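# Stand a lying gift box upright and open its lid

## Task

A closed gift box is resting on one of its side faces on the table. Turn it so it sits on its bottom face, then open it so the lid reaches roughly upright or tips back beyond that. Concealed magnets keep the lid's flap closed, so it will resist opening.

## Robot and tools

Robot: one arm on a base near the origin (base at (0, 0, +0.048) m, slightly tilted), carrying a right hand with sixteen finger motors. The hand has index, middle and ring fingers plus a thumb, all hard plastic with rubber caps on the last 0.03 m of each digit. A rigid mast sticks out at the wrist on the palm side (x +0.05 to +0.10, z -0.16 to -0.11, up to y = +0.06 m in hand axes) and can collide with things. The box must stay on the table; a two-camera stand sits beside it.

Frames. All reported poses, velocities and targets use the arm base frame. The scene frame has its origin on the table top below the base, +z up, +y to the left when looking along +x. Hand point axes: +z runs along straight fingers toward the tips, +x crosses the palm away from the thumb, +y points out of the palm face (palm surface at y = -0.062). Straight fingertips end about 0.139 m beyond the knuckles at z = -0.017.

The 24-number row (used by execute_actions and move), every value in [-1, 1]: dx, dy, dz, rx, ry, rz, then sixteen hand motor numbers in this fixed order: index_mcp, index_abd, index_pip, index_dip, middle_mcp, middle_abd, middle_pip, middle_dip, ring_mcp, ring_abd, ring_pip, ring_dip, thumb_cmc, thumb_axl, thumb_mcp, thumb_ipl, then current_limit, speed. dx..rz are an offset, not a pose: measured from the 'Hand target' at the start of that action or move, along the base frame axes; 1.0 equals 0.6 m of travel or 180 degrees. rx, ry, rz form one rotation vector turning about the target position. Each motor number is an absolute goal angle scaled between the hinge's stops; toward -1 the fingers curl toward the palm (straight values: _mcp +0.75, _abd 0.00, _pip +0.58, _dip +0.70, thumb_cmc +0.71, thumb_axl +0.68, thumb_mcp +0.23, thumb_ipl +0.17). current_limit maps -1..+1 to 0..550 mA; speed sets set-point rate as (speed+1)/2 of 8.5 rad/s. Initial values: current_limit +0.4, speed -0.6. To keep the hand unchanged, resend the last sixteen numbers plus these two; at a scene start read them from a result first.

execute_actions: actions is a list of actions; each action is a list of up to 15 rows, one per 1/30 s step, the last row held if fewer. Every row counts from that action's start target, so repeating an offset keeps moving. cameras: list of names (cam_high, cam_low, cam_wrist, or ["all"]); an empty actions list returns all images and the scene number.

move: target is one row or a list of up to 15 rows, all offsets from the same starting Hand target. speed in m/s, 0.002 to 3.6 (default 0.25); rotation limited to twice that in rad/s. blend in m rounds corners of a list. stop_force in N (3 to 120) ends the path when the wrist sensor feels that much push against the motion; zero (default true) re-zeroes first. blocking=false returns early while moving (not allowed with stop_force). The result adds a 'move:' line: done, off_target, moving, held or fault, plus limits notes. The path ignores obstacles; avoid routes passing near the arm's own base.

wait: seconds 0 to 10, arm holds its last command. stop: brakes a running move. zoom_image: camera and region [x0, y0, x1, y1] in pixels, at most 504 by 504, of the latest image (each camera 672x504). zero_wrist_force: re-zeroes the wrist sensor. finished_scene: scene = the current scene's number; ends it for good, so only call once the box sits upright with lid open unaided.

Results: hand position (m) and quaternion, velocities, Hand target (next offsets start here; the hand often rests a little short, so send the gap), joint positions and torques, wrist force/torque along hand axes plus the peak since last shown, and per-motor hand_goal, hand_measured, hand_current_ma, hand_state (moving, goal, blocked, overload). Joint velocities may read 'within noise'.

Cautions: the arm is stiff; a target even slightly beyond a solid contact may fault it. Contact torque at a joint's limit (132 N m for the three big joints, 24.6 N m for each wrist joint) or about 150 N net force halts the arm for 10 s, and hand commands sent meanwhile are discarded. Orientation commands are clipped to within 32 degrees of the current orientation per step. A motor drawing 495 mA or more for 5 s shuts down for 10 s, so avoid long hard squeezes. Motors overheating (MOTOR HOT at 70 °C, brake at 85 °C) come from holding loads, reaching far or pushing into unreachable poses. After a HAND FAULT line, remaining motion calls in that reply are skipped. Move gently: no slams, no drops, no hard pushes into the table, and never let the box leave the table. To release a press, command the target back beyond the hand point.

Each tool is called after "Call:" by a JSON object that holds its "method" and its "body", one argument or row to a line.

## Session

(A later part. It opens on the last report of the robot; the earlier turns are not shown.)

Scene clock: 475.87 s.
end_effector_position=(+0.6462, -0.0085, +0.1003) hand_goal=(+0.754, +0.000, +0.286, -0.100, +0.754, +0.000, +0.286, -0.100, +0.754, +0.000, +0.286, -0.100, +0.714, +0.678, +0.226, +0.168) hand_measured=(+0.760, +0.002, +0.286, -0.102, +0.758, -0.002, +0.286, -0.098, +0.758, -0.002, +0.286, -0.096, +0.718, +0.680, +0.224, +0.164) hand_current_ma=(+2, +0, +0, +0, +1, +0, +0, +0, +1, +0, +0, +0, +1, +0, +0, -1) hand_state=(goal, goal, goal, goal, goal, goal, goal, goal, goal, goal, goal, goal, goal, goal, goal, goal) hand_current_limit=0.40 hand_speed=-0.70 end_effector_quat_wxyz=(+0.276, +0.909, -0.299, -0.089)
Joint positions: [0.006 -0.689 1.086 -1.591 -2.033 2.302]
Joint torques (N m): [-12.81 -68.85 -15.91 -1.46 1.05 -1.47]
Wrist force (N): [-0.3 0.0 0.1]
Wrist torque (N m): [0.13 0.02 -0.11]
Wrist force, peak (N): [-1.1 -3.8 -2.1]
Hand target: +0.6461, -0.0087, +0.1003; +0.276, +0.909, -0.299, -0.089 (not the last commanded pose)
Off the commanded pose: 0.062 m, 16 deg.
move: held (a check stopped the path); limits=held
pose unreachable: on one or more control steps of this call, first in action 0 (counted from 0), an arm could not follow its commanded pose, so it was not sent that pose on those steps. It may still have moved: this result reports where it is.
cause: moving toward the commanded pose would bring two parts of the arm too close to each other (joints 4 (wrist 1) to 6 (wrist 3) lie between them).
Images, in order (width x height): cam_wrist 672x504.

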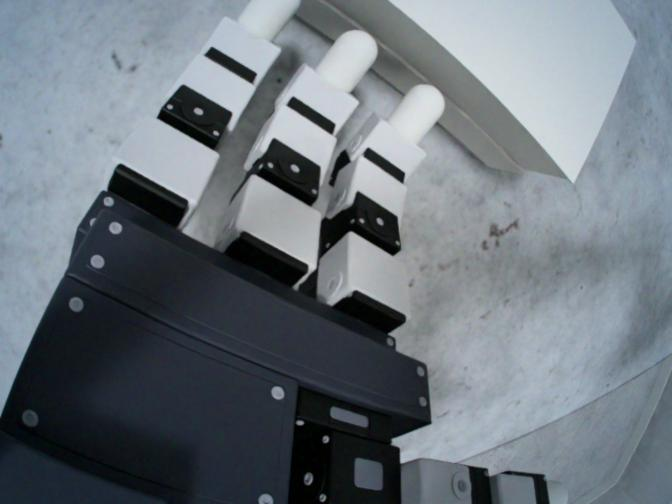

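Call:
{"method": "execute_actions", "body": {
  "actions": [],
  "cameras": ["cam_low", "cam_high", "cam_wrist"]
}}

Call:
{"method": "zoom_image", "body": {
  "camera": "cam_low",
  "region": [532, 260, 672, 460]
}}

Call:
{"method": "zoom_image", "body": {
  "camera": "cam_low",
  "region": [450, 255, 620, 365]
}}

Scene clock: 481.80 s.
end_effector_position=(+0.6461, -0.0087, +0.1003) hand_goal=(+0.754, +0.000, +0.286, -0.100, +0.754, +0.000, +0.286, -0.100, +0.754, +0.000, +0.286, -0.100, +0.714, +0.678, +0.226, +0.168) hand_measured=(+0.760, +0.002, +0.286, -0.102, +0.758, -0.002, +0.286, -0.098, +0.758, -0.002, +0.286, -0.096, +0.718, +0.680, +0.224, +0.164) hand_current_ma=(+2, +0, +0, +0, +1, +0, +0, +0, +1, +0, +0, +0, +1, +0, +0, -1) hand_state=(goal, goal, goal, goal, goal, goal, goal, goal, goal, goal, goal, goal, goal, goal, goal, goal) hand_current_limit=0.40 hand_speed=-0.70 end_effector_quat_wxyz=(+0.276, +0.909, -0.299, -0.089)
Joint positions: [0.005 -0.689 1.086 -1.59 -2.033 2.302]
Joint velocities: within noise
Joint torques (N m): [-15.09 -68.08 -17.57 0.23 1.15 -1.51]
Wrist force (N): [-0.3 -0.2 0.1]
Wrist torque (N m): [0.12 0.03 -0.11]
Wrist force, peak (N): [-0.4 -0.4 0.1]
Hand target: +0.6461, -0.0087, +0.1003; +0.276, +0.909, -0.299, -0.089 (not the last commanded pose)
Off the commanded pose: 0.062 m, 16 deg.

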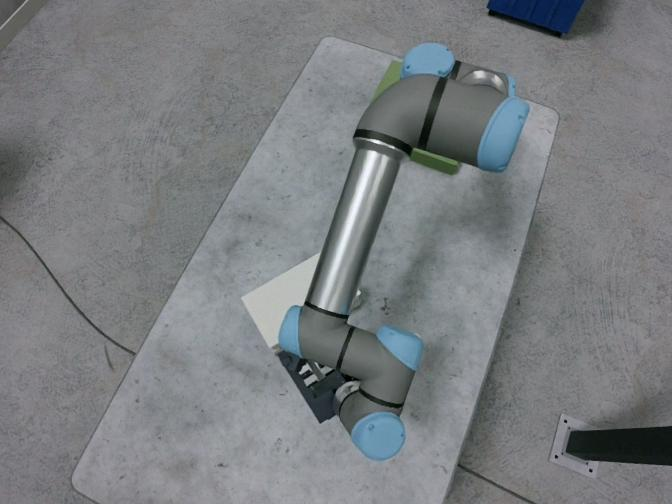

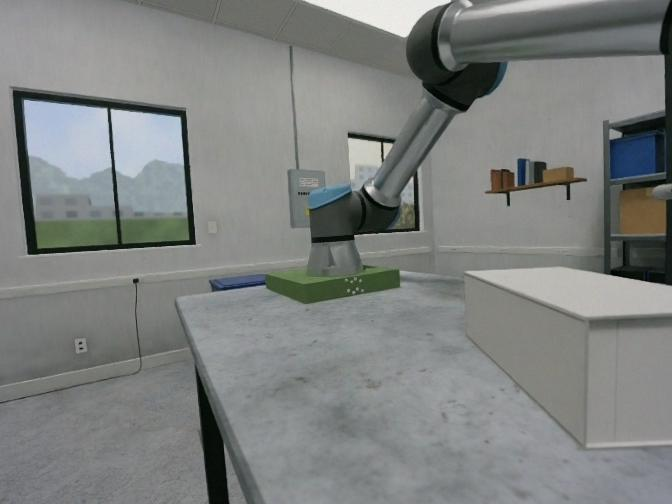

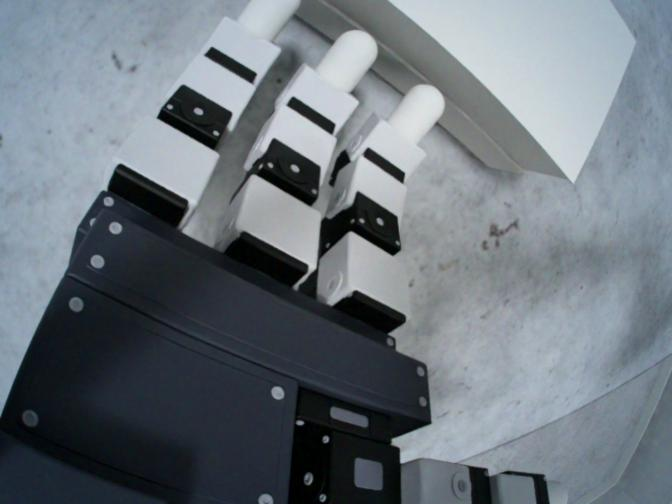

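Scaled by 2.520.

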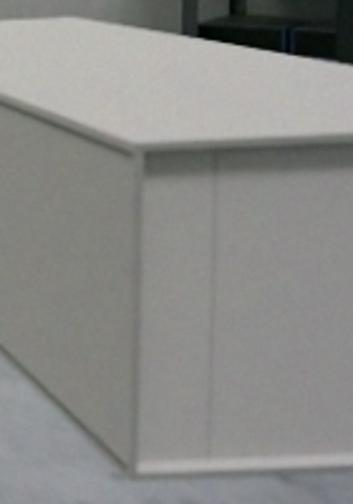

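Scaled by 2.965.

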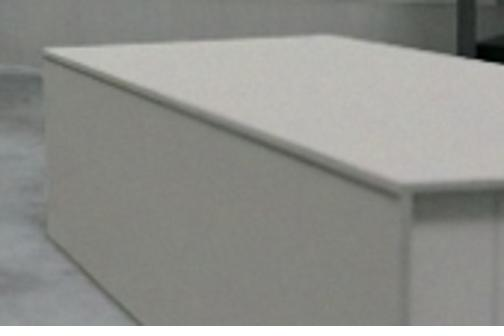

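Call:
{"method": "move", "body": {
  "target": [-0.14, 0.145, -0.03, 0, 0, 0, 0.754, 0.0, 0.285, -0.101, 0.754, 0.0, 0.285, -0.101, 0.754, 0.0, 0.285, -0.101, 0.714, 0.678, 0.226, 0.168, 0.4, -0.7],
  "speed": 0.2,
  "cameras": ["cam_wrist", "cam_high"]
}}

Call:
{"method": "zoom_image", "body": {
  "camera": "cam_wrist",
  "region": [200, 0, 480, 180]
}}

Scene clock: 494.23 s.
end_effector_position=(+0.6379, -0.0003, +0.0986) hand_goal=(+0.754, +0.000, +0.286, -0.100, +0.754, +0.000, +0.286, -0.100, +0.754, +0.000, +0.286, -0.100, +0.714, +0.678, +0.226, +0.168) hand_measured=(+0.760, +0.002, +0.286, -0.102, +0.760, +0.000, +0.286, -0.098, +0.760, +0.000, +0.286, -0.096, +0.720, +0.680, +0.224, +0.164) hand_current_ma=(+2, +0, +0, +0, +2, +0, +0, +0, +2, +0, +0, +0, +1, +0, -1, -1) hand_state=(goal, goal, goal, goal, goal, goal, goal, goal, goal, goal, goal, goal, goal, goal, goal, goal) hand_current_limit=0.40 hand_speed=-0.70 end_effector_quat_wxyz=(+0.276, +0.909, -0.300, -0.090)
Joint positions: [0.016 -0.703 1.117 -1.601 -2.029 2.314]
Joint torques (N m): [-13.3 -46.58 -32.27 0.34 -3.33 -1.47]
Wrist force (N): [0.1 -0.4 -0.1]
Wrist torque (N m): [0.10 0.00 -0.10]
Wrist force, peak (N): [-9.1 -4.6 -1.0]
Hand target: +0.6379, -0.0004, +0.0985; +0.276, +0.909, -0.300, -0.090 (not the last commanded pose)
Off the commanded pose: 0.110 m, 0 deg.
move: held (a check stopped the path); limits=held
pose unreachable: on one or more control steps of this call, first in action 0 (counted from 0), an arm could not follow its commanded pose, so it was not sent that pose on those steps. It may still have moved: this result reports where it is.
cause: moving toward the commanded pose would bring two parts of the arm too close to each other (joints 4 (wrist 1) to 6 (wrist 3) lie between them).
Images, in order (width x height): cam_high 672x504, cam_wrist 672x504.

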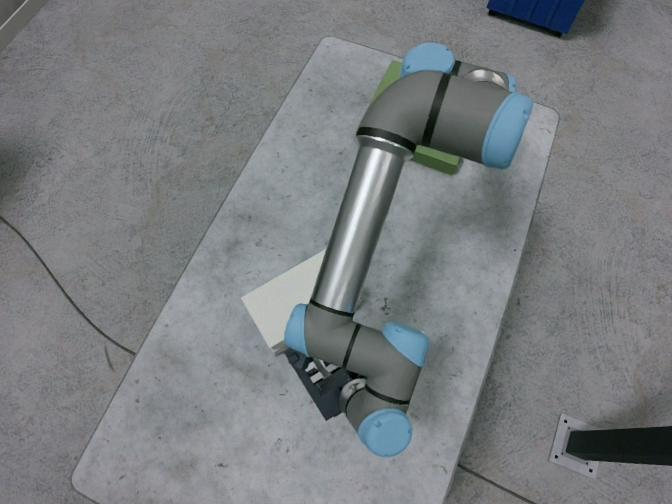

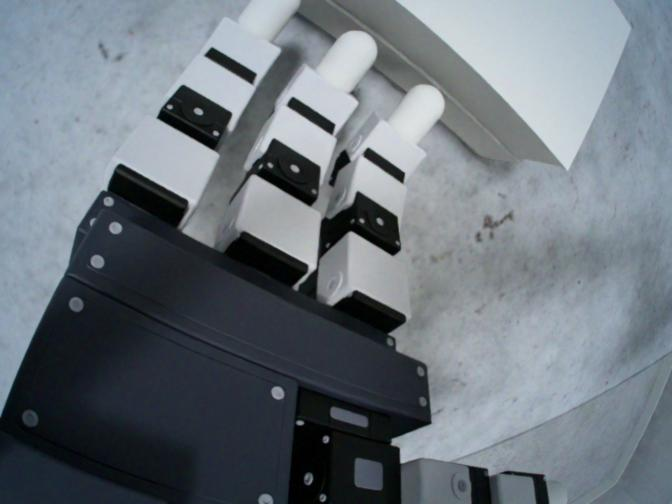

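Scaled by 1.800 from the camera's 672x504 image, which has a finer 960x720 frame.

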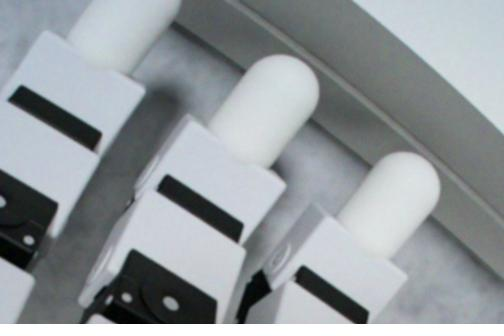

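Call:
{"method": "move", "body": {
  "target": [
    [0.0073, -0.0242, -0.0342, 0.0625, -0.0463, 0, 0.754, 0.0, 0.285, -0.101, 0.754, 0.0, 0.285, -0.101, 0.754, 0.0, 0.285, -0.101, 0.714, 0.678, 0.226, 0.168, 0.4, -0.7],
    [-0.1023, -0.1723, -0.0342, 0.0625, -0.0463, 0, 0.754, 0.0, 0.285, -0.101, 0.754, 0.0, 0.285, -0.101, 0.754, 0.0, 0.285, -0.101, 0.714, 0.678, 0.226, 0.168, 0.4, -0.7]
  ],
  "speed": [0.1, 0.06],
  "cameras": ["all"]
}}

Call:
{"method": "zoom_image", "body": {
  "camera": "cam_low",
  "region": [400, 230, 672, 470]
}}

Scene clock: 509.73 s.
end_effector_position=(+0.5765, -0.1040, +0.0781) hand_goal=(+0.754, +0.000, +0.286, -0.100, +0.754, +0.000, +0.286, -0.100, +0.754, +0.000, +0.286, -0.100, +0.714, +0.678, +0.226, +0.168) hand_measured=(+0.758, +0.002, +0.284, -0.104, +0.760, +0.000, +0.286, -0.100, +0.760, +0.000, +0.286, -0.098, +0.720, +0.680, +0.224, +0.164) hand_current_ma=(+1, +0, +0, +0, +2, +0, +0, +0, +2, +0, +0, +0, +1, +0, -1, -1) hand_state=(goal, goal, moving, moving, goal, goal, goal, goal, goal, goal, goal, goal, goal, goal, goal, goal) hand_current_limit=0.40 hand_speed=-0.70 end_effector_quat_wxyz=(+0.163, +0.936, -0.309, -0.052)
Joint positions: [-0.181 -0.931 1.535 -2.02 -1.88 2.051]
Joint torques (N m): [13.61 -37.31 -30.01 -0.3 -0.7 1.16]
Wrist force (N): [0.1 -0.2 0.3]
Wrist torque (N m): [0.02 -0.01 -0.10]
Wrist force, peak (N): [-0.3 -1.5 -1.3]
Hand target: +0.5765, -0.1038, +0.0780; +0.163, +0.936, -0.309, -0.052
Off the commanded pose: 0.000 m, 0 deg.
move: done

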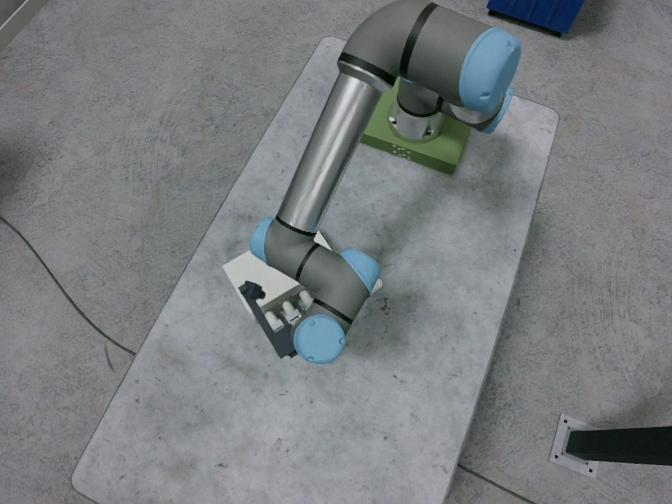

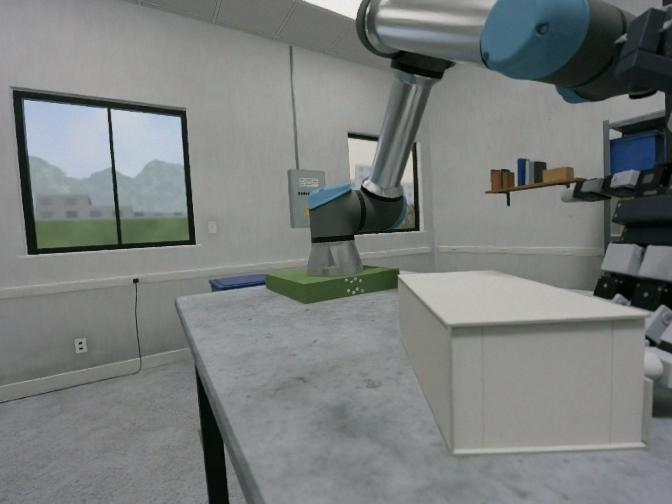

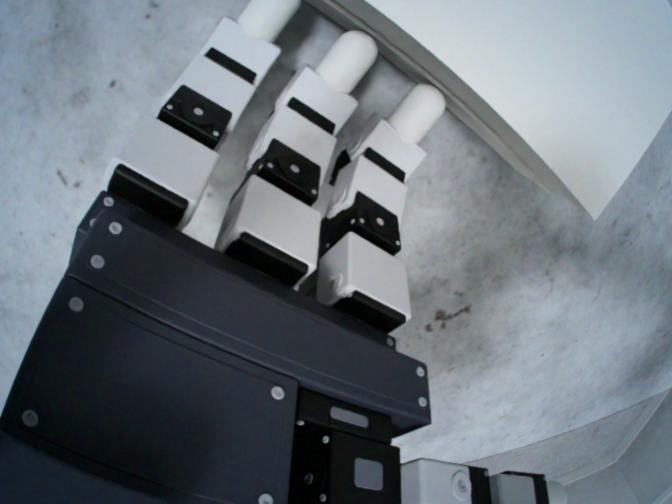

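Scaled by 1.853.

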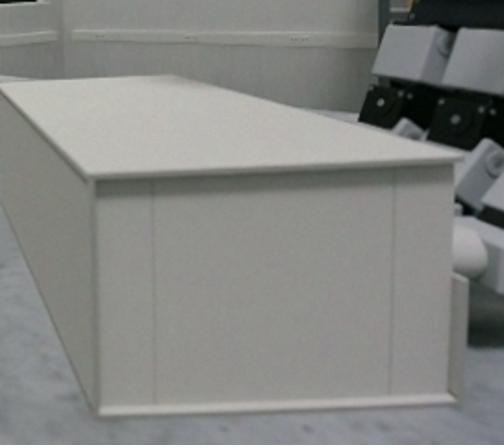

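Call:
{"method": "move", "body": {
  "target": [
    [0.04, 0.0537, 0.167, 0, 0, 0, 0.754, 0.0, 0.285, -0.101, 0.754, 0.0, 0.285, -0.101, 0.754, 0.0, 0.285, -0.101, 0.714, 0.678, 0.226, 0.168, 0.4, -0.7],
    [-0.0275, -0.102, 0.2367, 0.4645, -0.3438, 0, 0.89, 0.0, 0.285, -0.029, 0.89, 0.0, 0.285, -0.029, 0.89, 0.0, 0.285, -0.029, -0.571, 0.678, 1.0, -0.373, 0.4, -0.6]
  ],
  "speed": [0.2, 0.45],
  "blend": [0.03, 0],
  "cameras": ["cam_high", "cam_low"]
}}

Call:
{"method": "zoom_image", "body": {
  "camera": "cam_high",
  "region": [180, 200, 360, 360]
}}

Scene clock: 544.17 s.
end_effector_position=(+0.5600, -0.1650, +0.2200) hand_goal=(+0.890, +0.000, +0.286, -0.028, +0.890, +0.000, +0.286, -0.028, +0.890, +0.000, +0.286, -0.028, -0.570, +0.678, +1.000, -0.372) hand_measured=(+0.868, +0.002, +0.284, -0.032, +0.866, +0.000, +0.286, -0.030, +0.866, +0.000, +0.286, -0.030, -0.568, +0.680, +0.990, -0.370) hand_current_ma=(-15, +0, +0, +0, -18, +0, +0, +0, -16, +0, +0, +0, +0, +0, -5, +0) hand_state=(blocked, goal, goal, goal, blocked, goal, goal, goal, blocked, goal, goal, goal, goal, goal, goal, goal) hand_current_limit=0.40 hand_speed=-0.60 end_effector_quat_wxyz=(-0.637, +0.704, -0.233, +0.211)
Joint positions: [-0.907 -1.203 1.563 -0.721 -0.285 0.347]
Joint torques (N m): [11.98 -48.9 -13.54 -1.19 1.95 1.21]
Wrist force (N): [0.8 1.2 0.0]
Wrist torque (N m): [0.07 0.08 0.30]
Wrist force, peak (N): [0.0 -0.2 2.3]
Hand target: +0.5600, -0.1650, +0.2200; -0.637, +0.704, -0.233, +0.211
Off the commanded pose: 0.000 m, 0 deg.
move: done
Images, in order (width x height): cam_high 672x504, cam_low 672x504.

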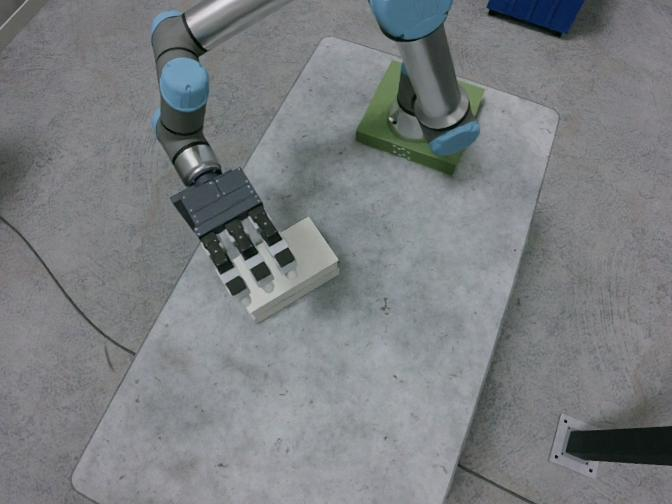

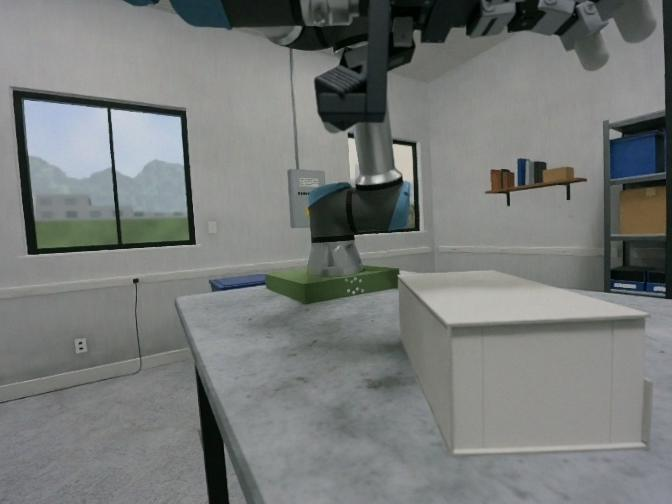

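Scaled by 2.800.

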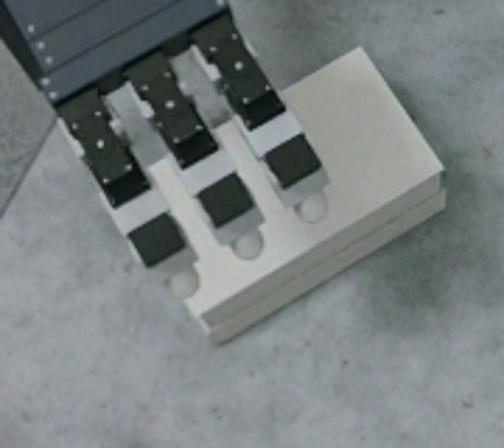

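Call:
{"method": "move", "body": {
  "target": [
    [0, 0, -0.235, 0, 0, 0, 0.89, 0.0, 0.285, -0.029, 0.89, 0.0, 0.285, -0.029, 0.89, 0.0, 0.285, -0.029, -0.571, 0.678, 1.0, -0.373, 0.4, -0.6],
    [0, 0, -0.32, 0, 0, 0, 0.89, 0.0, 0.285, -0.029, 0.89, 0.0, 0.285, -0.029, 0.89, 0.0, 0.285, -0.029, -0.571, 0.678, 1.0, -0.373, 0.4, -0.6]
  ],
  "speed": [0.2, 0.06],
  "blend": [0.01, 0],
  "stop_force": 15,
  "cameras": ["cam_high", "cam_low", "cam_wrist"]
}}

Call:
{"method": "zoom_image", "body": {
  "camera": "cam_high",
  "region": [180, 200, 360, 360]
}}

Scene clock: 554.67 s.
end_effector_position=(+0.5600, -0.1650, +0.0280) hand_goal=(+0.890, +0.000, +0.286, -0.028, +0.890, +0.000, +0.286, -0.028, +0.890, +0.000, +0.286, -0.028, -0.570, +0.678, +1.000, -0.372) hand_measured=(+0.870, +0.002, +0.284, -0.032, +0.868, +0.000, +0.286, -0.030, +0.870, +0.000, +0.286, -0.030, -0.568, +0.680, +0.992, -0.370) hand_current_ma=(-12, +0, +0, +0, -15, +0, +0, +0, -13, +0, +0, +0, +0, +0, -4, +0) hand_state=(goal, goal, goal, goal, blocked, goal, goal, goal, blocked, goal, goal, goal, goal, goal, goal, goal) hand_current_limit=0.40 hand_speed=-0.60 end_effector_quat_wxyz=(-0.637, +0.704, -0.233, +0.211)
Joint positions: [-0.907 -0.954 1.751 -1.157 -0.285 0.347]
Joint torques (N m): [12.96 -53.82 -25.78 1.39 2.61 -1.28]
Wrist force (N): [0.9 1.0 0.0]
Wrist torque (N m): [0.06 0.08 0.29]
Wrist force, peak (N): [0.6 2.6 0.1]
Hand target: +0.5600, -0.1650, +0.0280; -0.637, +0.704, -0.233, +0.211
Off the commanded pose: 0.000 m, 0 deg.
move: done

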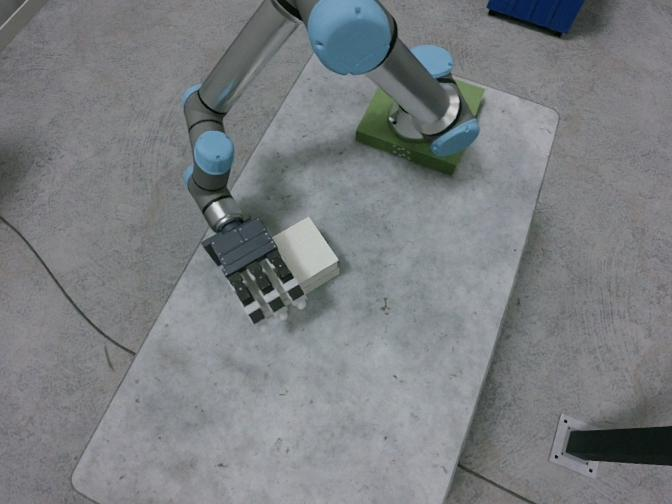

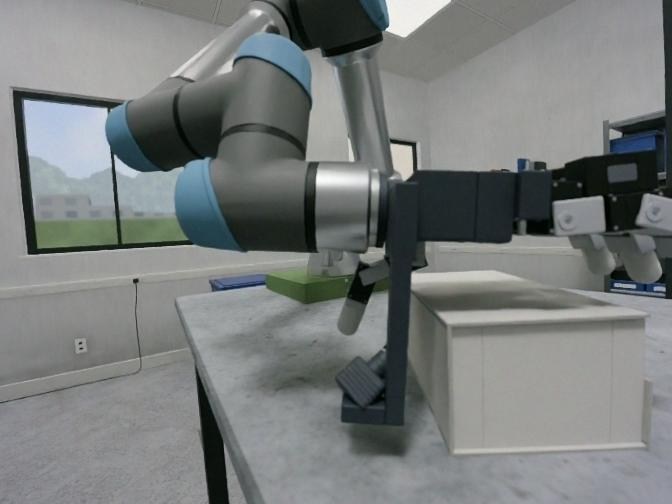

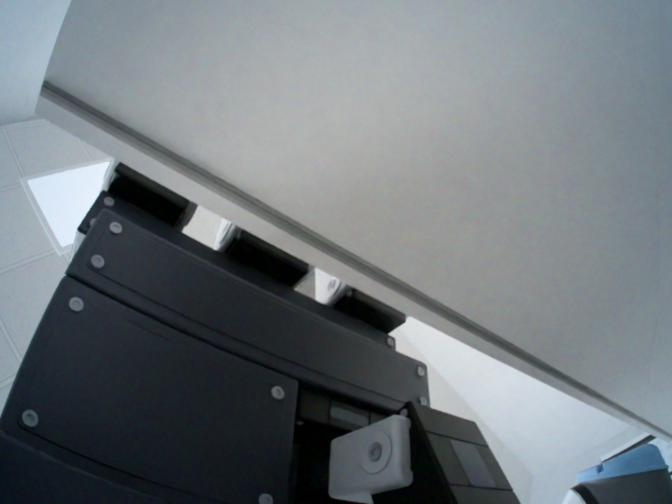

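Scaled by 2.800.

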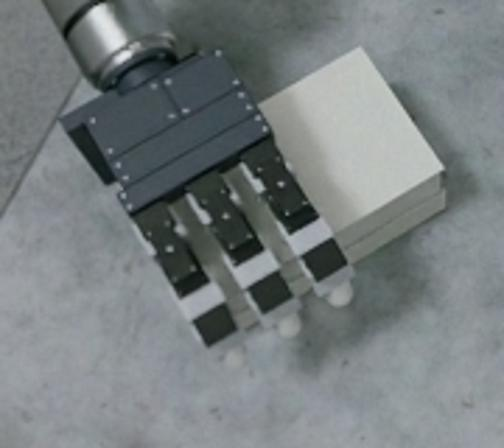

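Call:
{"method": "move", "body": {
  "target": [-0.0402, 0.0298, 0, 0, 0, 0, 0.89, 0.0, 0.285, -0.029, 0.89, 0.0, 0.285, -0.029, 0.89, 0.0, 0.285, -0.029, -0.571, 0.678, 1.0, -0.373, 0.4, -0.6],
  "speed": 0.1
}}

Call:
{"method": "move", "body": {
  "target": [0, 0, 0, 0, 0, 0, 0.65, 0.0, 0.201, -0.183, 0.65, 0.0, 0.201, -0.183, 0.65, 0.0, 0.201, -0.183, -0.571, 0.678, 0.93, -0.95, 0.4, -0.75],
  "cameras": ["cam_high", "cam_wrist"]
}}

Call:
{"method": "zoom_image", "body": {
  "camera": "cam_high",
  "region": [180, 200, 360, 360]
}}

Scene clock: 563.33 s.
end_effector_position=(+0.5359, -0.1472, +0.0281) hand_goal=(+0.890, +0.000, +0.286, -0.028, +0.890, +0.000, +0.286, -0.028, +0.890, +0.000, +0.286, -0.028, -0.570, +0.678, +1.000, -0.372) hand_measured=(+0.870, +0.002, +0.284, -0.032, +0.868, +0.000, +0.286, -0.030, +0.870, +0.000, +0.286, -0.030, -0.568, +0.680, +0.992, -0.370) hand_current_ma=(-12, +0, +0, +0, -15, +0, +0, +0, -13, +0, +0, +0, +0, +0, -4, +0) hand_state=(goal, goal, goal, goal, blocked, goal, goal, goal, blocked, goal, goal, goal, goal, goal, goal, goal) hand_current_limit=0.40 hand_speed=-0.60 end_effector_quat_wxyz=(-0.637, +0.704, -0.233, +0.211)
Joint positions: [-0.923 -1.004 1.842 -1.181 -0.299 0.329]
Joint torques (N m): [11.72 -29.99 -17.68 1.6 2.74 1.02]
Wrist force (N): [0.7 0.9 0.4]
Wrist torque (N m): [0.01 0.08 0.27]
Wrist force, peak (N): [1.5 1.3 0.1]
Hand target: +0.5359, -0.1471, +0.0280; -0.637, +0.704, -0.233, +0.211
Off the commanded pose: 0.000 m, 0 deg.
move: done

Scene clock: 564.50 s.
end_effector_position=(+0.5359, -0.1471, +0.0280) hand_goal=(+0.650, +0.000, +0.202, -0.182, +0.650, +0.000, +0.202, -0.182, +0.650, +0.000, +0.202, -0.182, -0.570, +0.678, +0.930, -0.950) hand_measured=(+0.642, +0.002, +0.202, -0.178, +0.642, +0.000, +0.202, -0.180, +0.642, +0.000, +0.202, -0.180, -0.568, +0.680, +0.928, -0.946) hand_current_ma=(-2, +0, +0, +0, -3, +0, +0, +0, -2, +0, +0, +0, +0, +0, +0, +1) hand_state=(goal, goal, goal, goal, goal, goal, goal, goal, goal, goal, goal, goal, goal, goal, goal, goal) hand_current_limit=0.40 hand_speed=-0.75 end_effector_quat_wxyz=(-0.637, +0.704, -0.233, +0.211)
Joint positions: [-0.922 -1.003 1.842 -1.181 -0.299 0.329]
Joint torques (N m): [14.09 -28.79 -9.13 1.46 2.76 -1.16]
Wrist force (N): [0.9 0.9 0.1]
Wrist torque (N m): [0.03 0.07 0.28]
Wrist force, peak (N): [0.9 1.3 0.2]
Hand target: +0.5359, -0.1471, +0.0280; -0.637, +0.704, -0.233, +0.211
Off the commanded pose: 0.000 m, 0 deg.
move: done
Images, in order (width x height): cam_high 672x504, cam_wrist 672x504.

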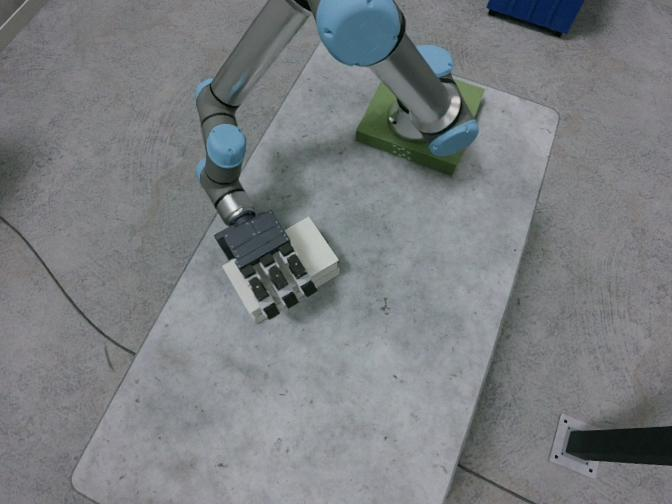

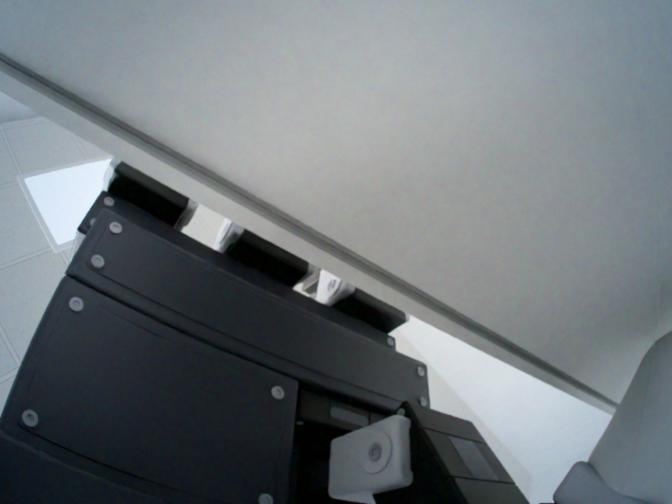

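Scaled by 2.800.

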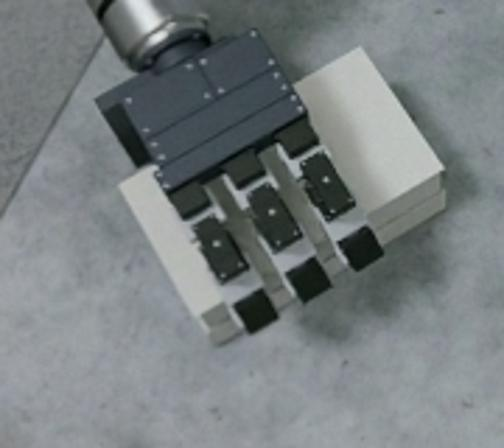

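Call:
{"method": "move", "body": {
  "target": [0, 0, 0, 0, 0, 0, 0.40, 0.0, 0.139, -0.217, 0.40, 0.0, 0.139, -0.217, 0.40, 0.0, 0.139, -0.217, -0.571, 0.678, 0.674, -1.0, 0.7, -0.8],
  "cameras": ["cam_high", "cam_wrist"]
}}

Call:
{"method": "zoom_image", "body": {
  "camera": "cam_high",
  "region": [180, 200, 360, 360]
}}

Scene clock: 567.20 s.
end_effector_position=(+0.5359, -0.1471, +0.0280) hand_goal=(+0.400, +0.000, +0.140, -0.216, +0.400, +0.000, +0.140, -0.216, +0.400, +0.000, +0.140, -0.216, -0.570, +0.678, +0.674, -1.000) hand_measured=(+0.574, +0.002, +0.184, -0.208, +0.582, +0.000, +0.174, -0.210, +0.584, +0.000, +0.172, -0.208, -0.568, +0.680, +0.886, -0.976) hand_current_ma=(+467, +0, +46, +2, +467, +0, +30, +2, +467, +0, +27, +2, +0, +0, +468, +25) hand_state=(blocked, goal, blocked, goal, blocked, goal, blocked, goal, blocked, goal, blocked, goal, goal, goal, blocked, blocked) hand_current_limit=0.70 hand_speed=-0.80 end_effector_quat_wxyz=(-0.637, +0.704, -0.233, +0.211)
Joint positions: [-0.922 -1.003 1.842 -1.181 -0.299 0.329]
Joint torques (N m): [11.91 -30.76 -9.35 0.61 0.33 -1.21]
Wrist force (N): [0.8 -15.3 2.1]
Wrist torque (N m): [-0.16 -0.17 -0.04]
Wrist force, peak (N): [0.8 -15.3 2.1]
Hand target: +0.5359, -0.1471, +0.0280; -0.637, +0.704, -0.233, +0.211
Off the commanded pose: 0.000 m, 0 deg.
move: done
Images, in order (width x height): cam_high 672x504, cam_wrist 672x504.

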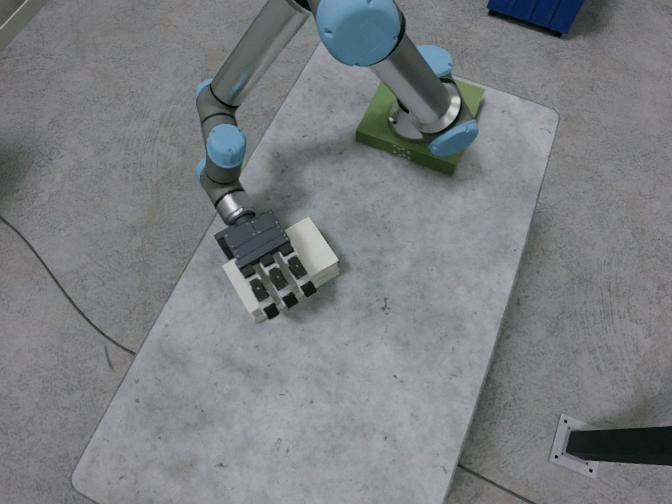

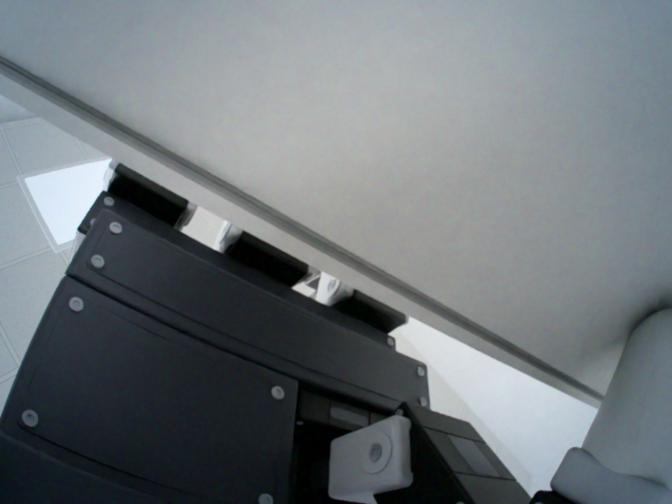

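Scaled by 2.800.

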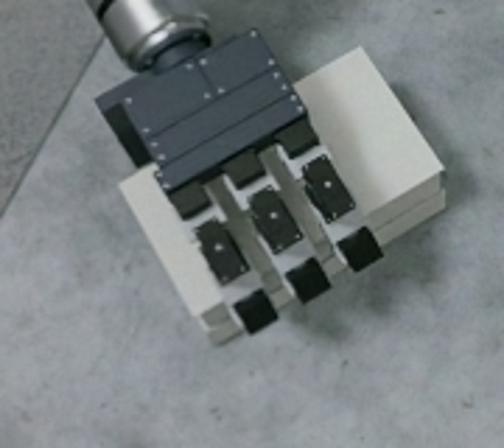

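Call:
{"method": "move", "body": {
  "target": [0, 0, 0.003, 0, 0, 0, 0.48, 0.0, 0.139, -0.217, 0.48, 0.0, 0.139, -0.217, 0.48, 0.0, 0.139, -0.217, -0.571, 0.678, 0.674, -1.0, 0.7, -0.8],
  "speed": 0.05
}}

Scene clock: 570.80 s.
end_effector_position=(+0.5359, -0.1471, +0.0298) hand_goal=(+0.480, +0.000, +0.140, -0.216, +0.480, +0.000, +0.140, -0.216, +0.480, +0.000, +0.140, -0.216, -0.570, +0.678, +0.674, -1.000) hand_measured=(+0.560, +0.000, +0.184, -0.196, +0.566, -0.002, +0.176, -0.204, +0.564, -0.002, +0.174, -0.208, -0.554, +0.680, +0.884, -0.956) hand_current_ma=(+146, +0, +46, +11, +164, +0, +30, +5, +160, +0, +27, +2, +9, +0, +467, +74) hand_state=(blocked, goal, blocked, goal, blocked, goal, blocked, goal, blocked, goal, blocked, goal, goal, goal, blocked, blocked) hand_current_limit=0.70 hand_speed=-0.80 end_effector_quat_wxyz=(-0.637, +0.704, -0.233, +0.211)
Joint positions: [-0.922 -1.007 1.841 -1.177 -0.299 0.329]
Joint torques (N m): [-4.85 -46.79 -25.2 0.86 -1.86 -0.17]
Wrist force (N): [1.0 -0.7 1.2]
Wrist torque (N m): [0.18 0.05 0.11]
Wrist force, peak (N): [1.1 -15.4 2.2]
Hand target: +0.5359, -0.1471, +0.0298; -0.637, +0.704, -0.233, +0.211
Off the commanded pose: 0.000 m, 0 deg.
move: done

Call:
{"method": "move", "body": {
  "target": [0, 0, 0.07, 0, 0, 0, 0.48, 0.0, 0.139, -0.217, 0.48, 0.0, 0.139, -0.217, 0.48, 0.0, 0.139, -0.217, -0.571, 0.678, 0.674, -1.0, 0.7, -0.8],
  "speed": 0.05,
  "cameras": ["cam_high", "cam_low"]
}}

Call:
{"method": "zoom_image", "body": {
  "camera": "cam_low",
  "region": [330, 130, 672, 470]
}}

Scene clock: 573.53 s.
end_effector_position=(+0.5360, -0.1471, +0.0719) hand_goal=(+0.480, +0.000, +0.140, -0.216, +0.480, +0.000, +0.140, -0.216, +0.480, +0.000, +0.140, -0.216, -0.570, +0.678, +0.674, -1.000) hand_measured=(+0.552, -0.002, +0.184, -0.192, +0.550, -0.004, +0.176, -0.200, +0.542, -0.004, +0.174, -0.204, -0.538, +0.680, +0.884, -0.948) hand_current_ma=(+119, +0, +46, +15, +113, +0, +30, +8, +90, +0, +27, +5, +27, +0, +468, +106) hand_state=(blocked, goal, blocked, blocked, blocked, goal, blocked, goal, blocked, goal, blocked, goal, blocked, goal, blocked, blocked) hand_current_limit=0.70 hand_speed=-0.80 end_effector_quat_wxyz=(-0.637, +0.704, -0.233, +0.211) end_effector_velocity=(+0.000, +0.000, -0.002) end_effector_angular_velocity=(-0.001, -0.001, -0.001)
Joint positions: [-0.922 -1.079 1.818 -1.081 -0.299 0.329]
Joint velocities: [0 0.003 0.001 -0.005 0.001 0]
Joint torques (N m): [-6.36 -27.84 -11.41 -1.97 1.58 -1.04]
Wrist force (N): [0.6 3.6 0.0]
Wrist torque (N m): [0.17 0.12 0.34]
Wrist force, peak (N): [0.8 4.2 0.1]
Hand target: +0.5359, -0.1471, +0.0718; -0.637, +0.704, -0.233, +0.211
Off the commanded pose: 0.000 m, 0 deg.
move: done
Images, in order (width x height): cam_high 672x504, cam_low 672x504.

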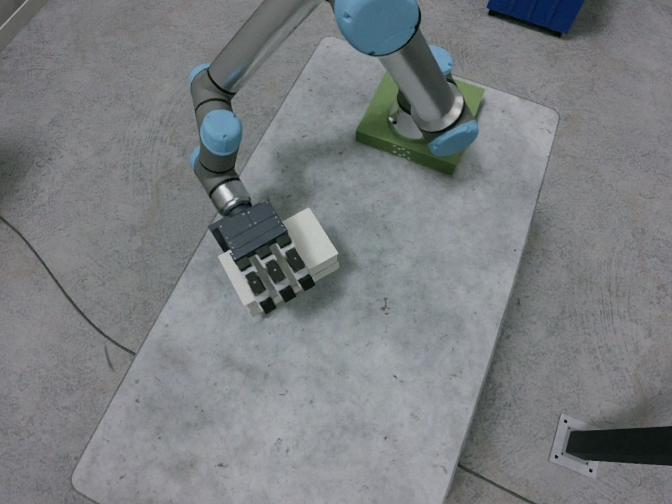

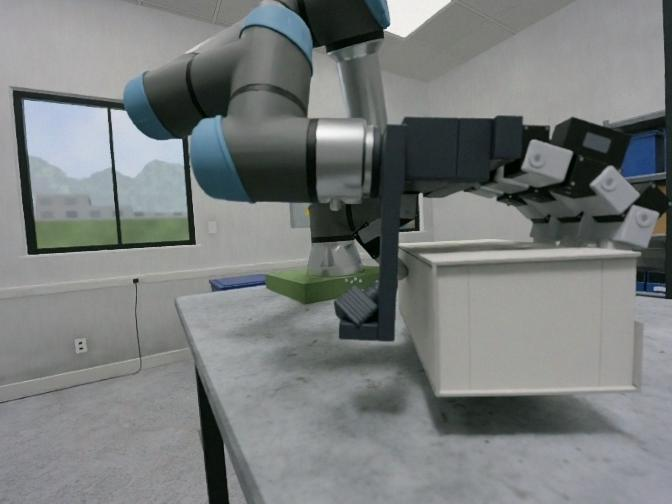

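Scaled by 1.474.

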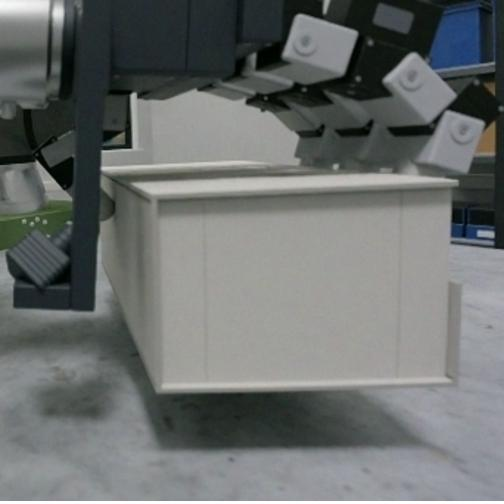

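Call:
{"method": "move", "body": {
  "target": [
    [0, 0, 0.155, 0, 0, 0, 0.48, 0.0, 0.139, -0.217, 0.48, 0.0, 0.139, -0.217, 0.48, 0.0, 0.139, -0.217, -0.571, 0.678, 0.674, -1.0, 0.7, -0.8],
    [0.1305, -0.0562, 0.155, -0.2975, -0.402, 0, 0.48, 0.0, 0.139, -0.217, 0.48, 0.0, 0.139, -0.217, 0.48, 0.0, 0.139, -0.217, -0.571, 0.678, 0.674, -1.0, 0.7, -0.8]
  ],
  "speed": [0.08, 0.18],
  "blend": [0.02, 0],
  "cameras": ["cam_high", "cam_low"]
}}

Call:
{"method": "zoom_image", "body": {
  "camera": "cam_low",
  "region": [330, 100, 672, 470]
}}

Scene clock: 584.23 s.
end_effector_position=(+0.6143, -0.1807, +0.1648) hand_goal=(+0.480, +0.000, +0.140, -0.216, +0.480, +0.000, +0.140, -0.216, +0.480, +0.000, +0.140, -0.216, -0.570, +0.678, +0.674, -1.000) hand_measured=(+0.550, -0.002, +0.184, -0.192, +0.546, -0.002, +0.176, -0.200, +0.532, -0.002, +0.174, -0.202, -0.522, +0.680, +0.884, -0.946) hand_current_ma=(+116, +0, +46, +15, +102, +0, +30, +9, +67, +0, +27, +5, +56, +0, +467, +110) hand_state=(blocked, goal, blocked, blocked, blocked, goal, blocked, goal, blocked, goal, blocked, goal, blocked, goal, blocked, blocked) hand_current_limit=0.70 hand_speed=-0.80 end_effector_quat_wxyz=(-0.287, +0.646, +0.286, +0.647) end_effector_velocity=(+0.000, +0.000, +0.000) end_effector_angular_velocity=(-0.003, -0.002, +0.000)
Joint positions: [-0.91 -1.125 1.848 -0.708 -0.174 -1.585]
Joint velocities: [-0.001 -0.001 0.001 -0.006 -0.001 0.002]
Joint torques (N m): [-12.55 -41.2 -13.22 -1.96 -2.46 1.04]
Wrist force (N): [-3.0 -0.5 -1.1]
Wrist torque (N m): [0.21 0.14 -0.22]
Wrist force, peak (N): [0.7 5.3 0.4]
Hand target: +0.6142, -0.1808, +0.1648; -0.287, +0.646, +0.286, +0.647
Off the commanded pose: 0.000 m, 0 deg.
move: done
Images, in order (width x height): cam_high 672x504, cam_low 672x504.

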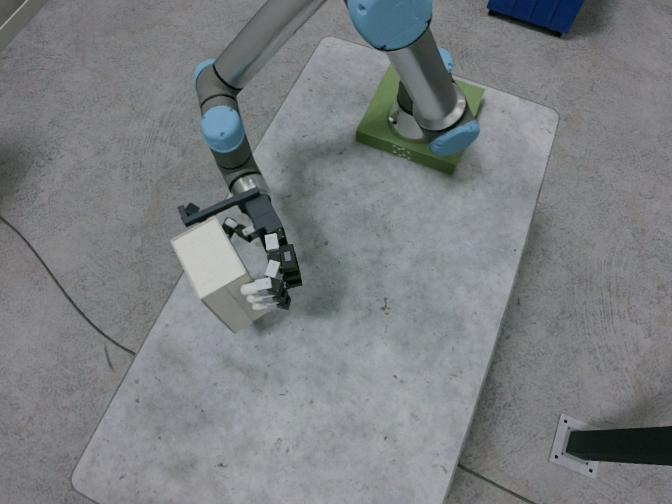

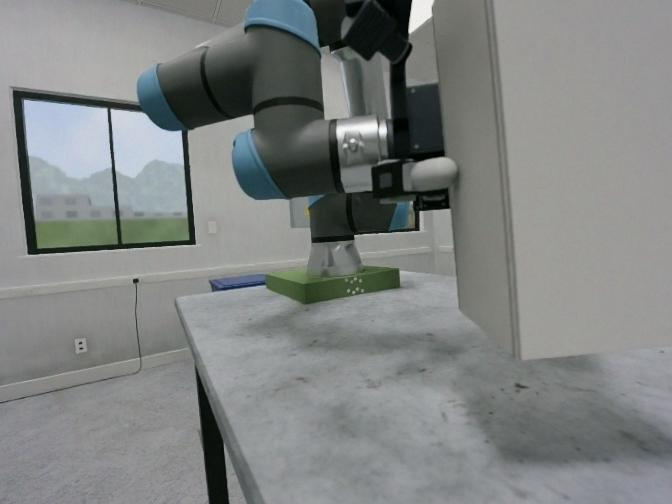

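Scaled by 1.362.

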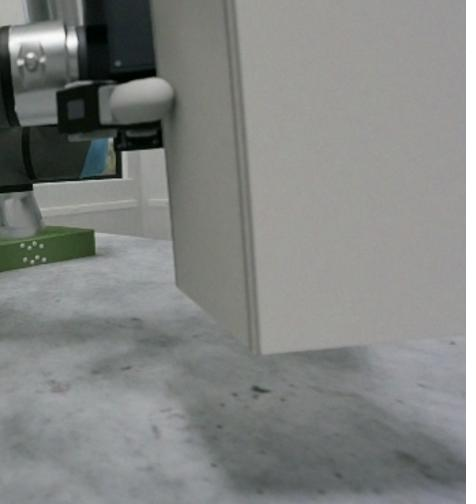

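Call:
{"method": "move", "body": {
  "target": [0, 0, -0.11, 0, 0, 0, 0.48, 0.0, 0.139, -0.217, 0.48, 0.0, 0.139, -0.217, 0.48, 0.0, 0.139, -0.217, -0.571, 0.678, 0.674, -1.0, 0.7, -0.8],
  "speed": 0.1
}}

Call:
{"method": "move", "body": {
  "target": [0, 0, -0.08, 0, 0, 0, 0.48, 0.0, 0.139, -0.217, 0.48, 0.0, 0.139, -0.217, 0.48, 0.0, 0.139, -0.217, -0.571, 0.678, 0.674, -1.0, 0.7, -0.8],
  "speed": 0.015,
  "stop_force": 4,
  "cameras": ["cam_high", "cam_low"]
}}

Call:
{"method": "zoom_image", "body": {
  "camera": "cam_high",
  "region": [160, 180, 340, 360]
}}

Scene clock: 587.27 s.
end_effector_position=(+0.6142, -0.1809, +0.0988) hand_goal=(+0.480, +0.000, +0.140, -0.216, +0.480, +0.000, +0.140, -0.216, +0.480, +0.000, +0.140, -0.216, -0.570, +0.678, +0.674, -1.000) hand_measured=(+0.550, +0.000, +0.184, -0.192, +0.546, -0.002, +0.176, -0.200, +0.532, +0.000, +0.174, -0.202, -0.520, +0.680, +0.884, -0.946) hand_current_ma=(+116, +0, +46, +15, +102, +0, +30, +9, +67, +0, +27, +5, +58, +0, +467, +110) hand_state=(blocked, goal, blocked, blocked, blocked, goal, blocked, goal, blocked, goal, blocked, goal, blocked, goal, blocked, blocked) hand_current_limit=0.70 hand_speed=-0.80 end_effector_quat_wxyz=(-0.287, +0.646, +0.286, +0.647)
Joint positions: [-0.911 -1.009 1.886 -0.862 -0.174 -1.585]
Joint torques (N m): [7.17 -38.35 -10.26 1.94 1.52 -1.7]
Wrist force (N): [-3.0 -0.5 -1.2]
Wrist torque (N m): [0.22 0.11 -0.20]
Wrist force, peak (N): [-4.2 -0.6 -1.3]
Hand target: +0.6142, -0.1808, +0.0988; -0.287, +0.646, +0.286, +0.647
Off the commanded pose: 0.000 m, 0 deg.
move: done

Scene clock: 589.83 s.
end_effector_position=(+0.6142, -0.1808, +0.0775) hand_goal=(+0.480, +0.000, +0.140, -0.216, +0.480, +0.000, +0.140, -0.216, +0.480, +0.000, +0.140, -0.216, -0.570, +0.678, +0.674, -1.000) hand_measured=(+0.550, +0.000, +0.184, -0.192, +0.546, -0.002, +0.176, -0.200, +0.534, +0.000, +0.174, -0.202, -0.528, +0.680, +0.884, -0.946) hand_current_ma=(+116, +0, +47, +17, +102, +0, +30, +9, +73, +0, +27, +5, +45, +0, +467, +110) hand_state=(blocked, goal, blocked, blocked, blocked, goal, blocked, goal, blocked, goal, blocked, goal, blocked, goal, blocked, blocked) hand_current_limit=0.70 hand_speed=-0.80 end_effector_quat_wxyz=(-0.287, +0.646, +0.286, +0.647)
Joint positions: [-0.911 -0.968 1.893 -0.91 -0.174 -1.586]
Joint torques (N m): [11.64 -50.35 -23.42 1.92 1.29 -1.57]
Wrist force (N): [-2.3 -0.2 -1.3]
Wrist torque (N m): [0.22 0.04 -0.22]
Wrist force, peak (N): [-3.3 -0.6 -1.6]
Hand target: +0.6142, -0.1808, +0.0775; -0.287, +0.646, +0.286, +0.647 (not the last commanded pose)
Off the commanded pose: 0.027 m, 0 deg.
move: contact
Images, in order (width x height): cam_high 672x504, cam_low 672x504.

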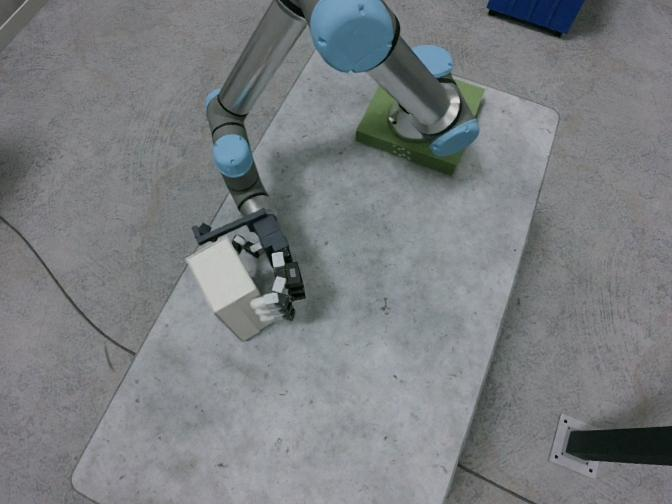

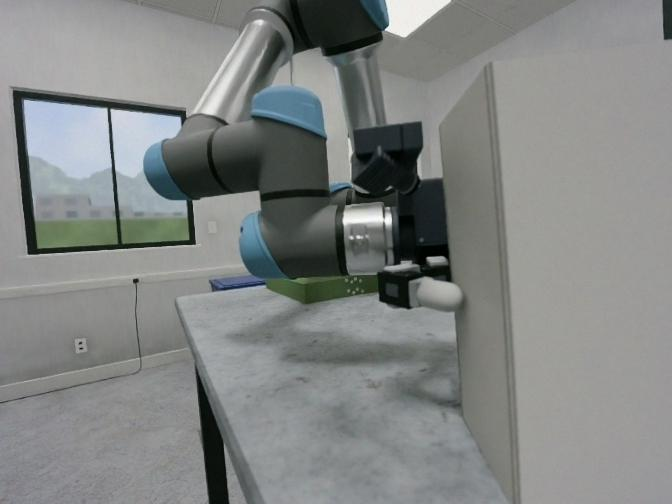

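Scaled by 2.800.

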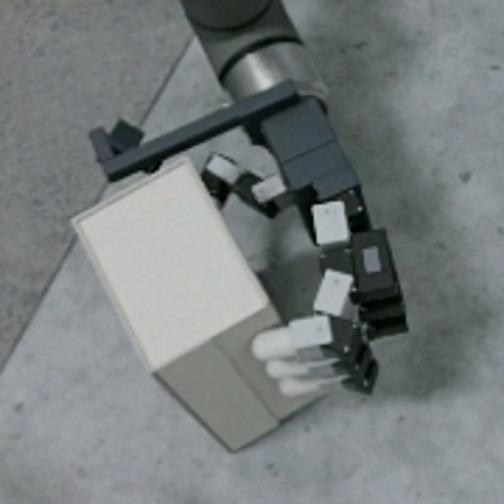

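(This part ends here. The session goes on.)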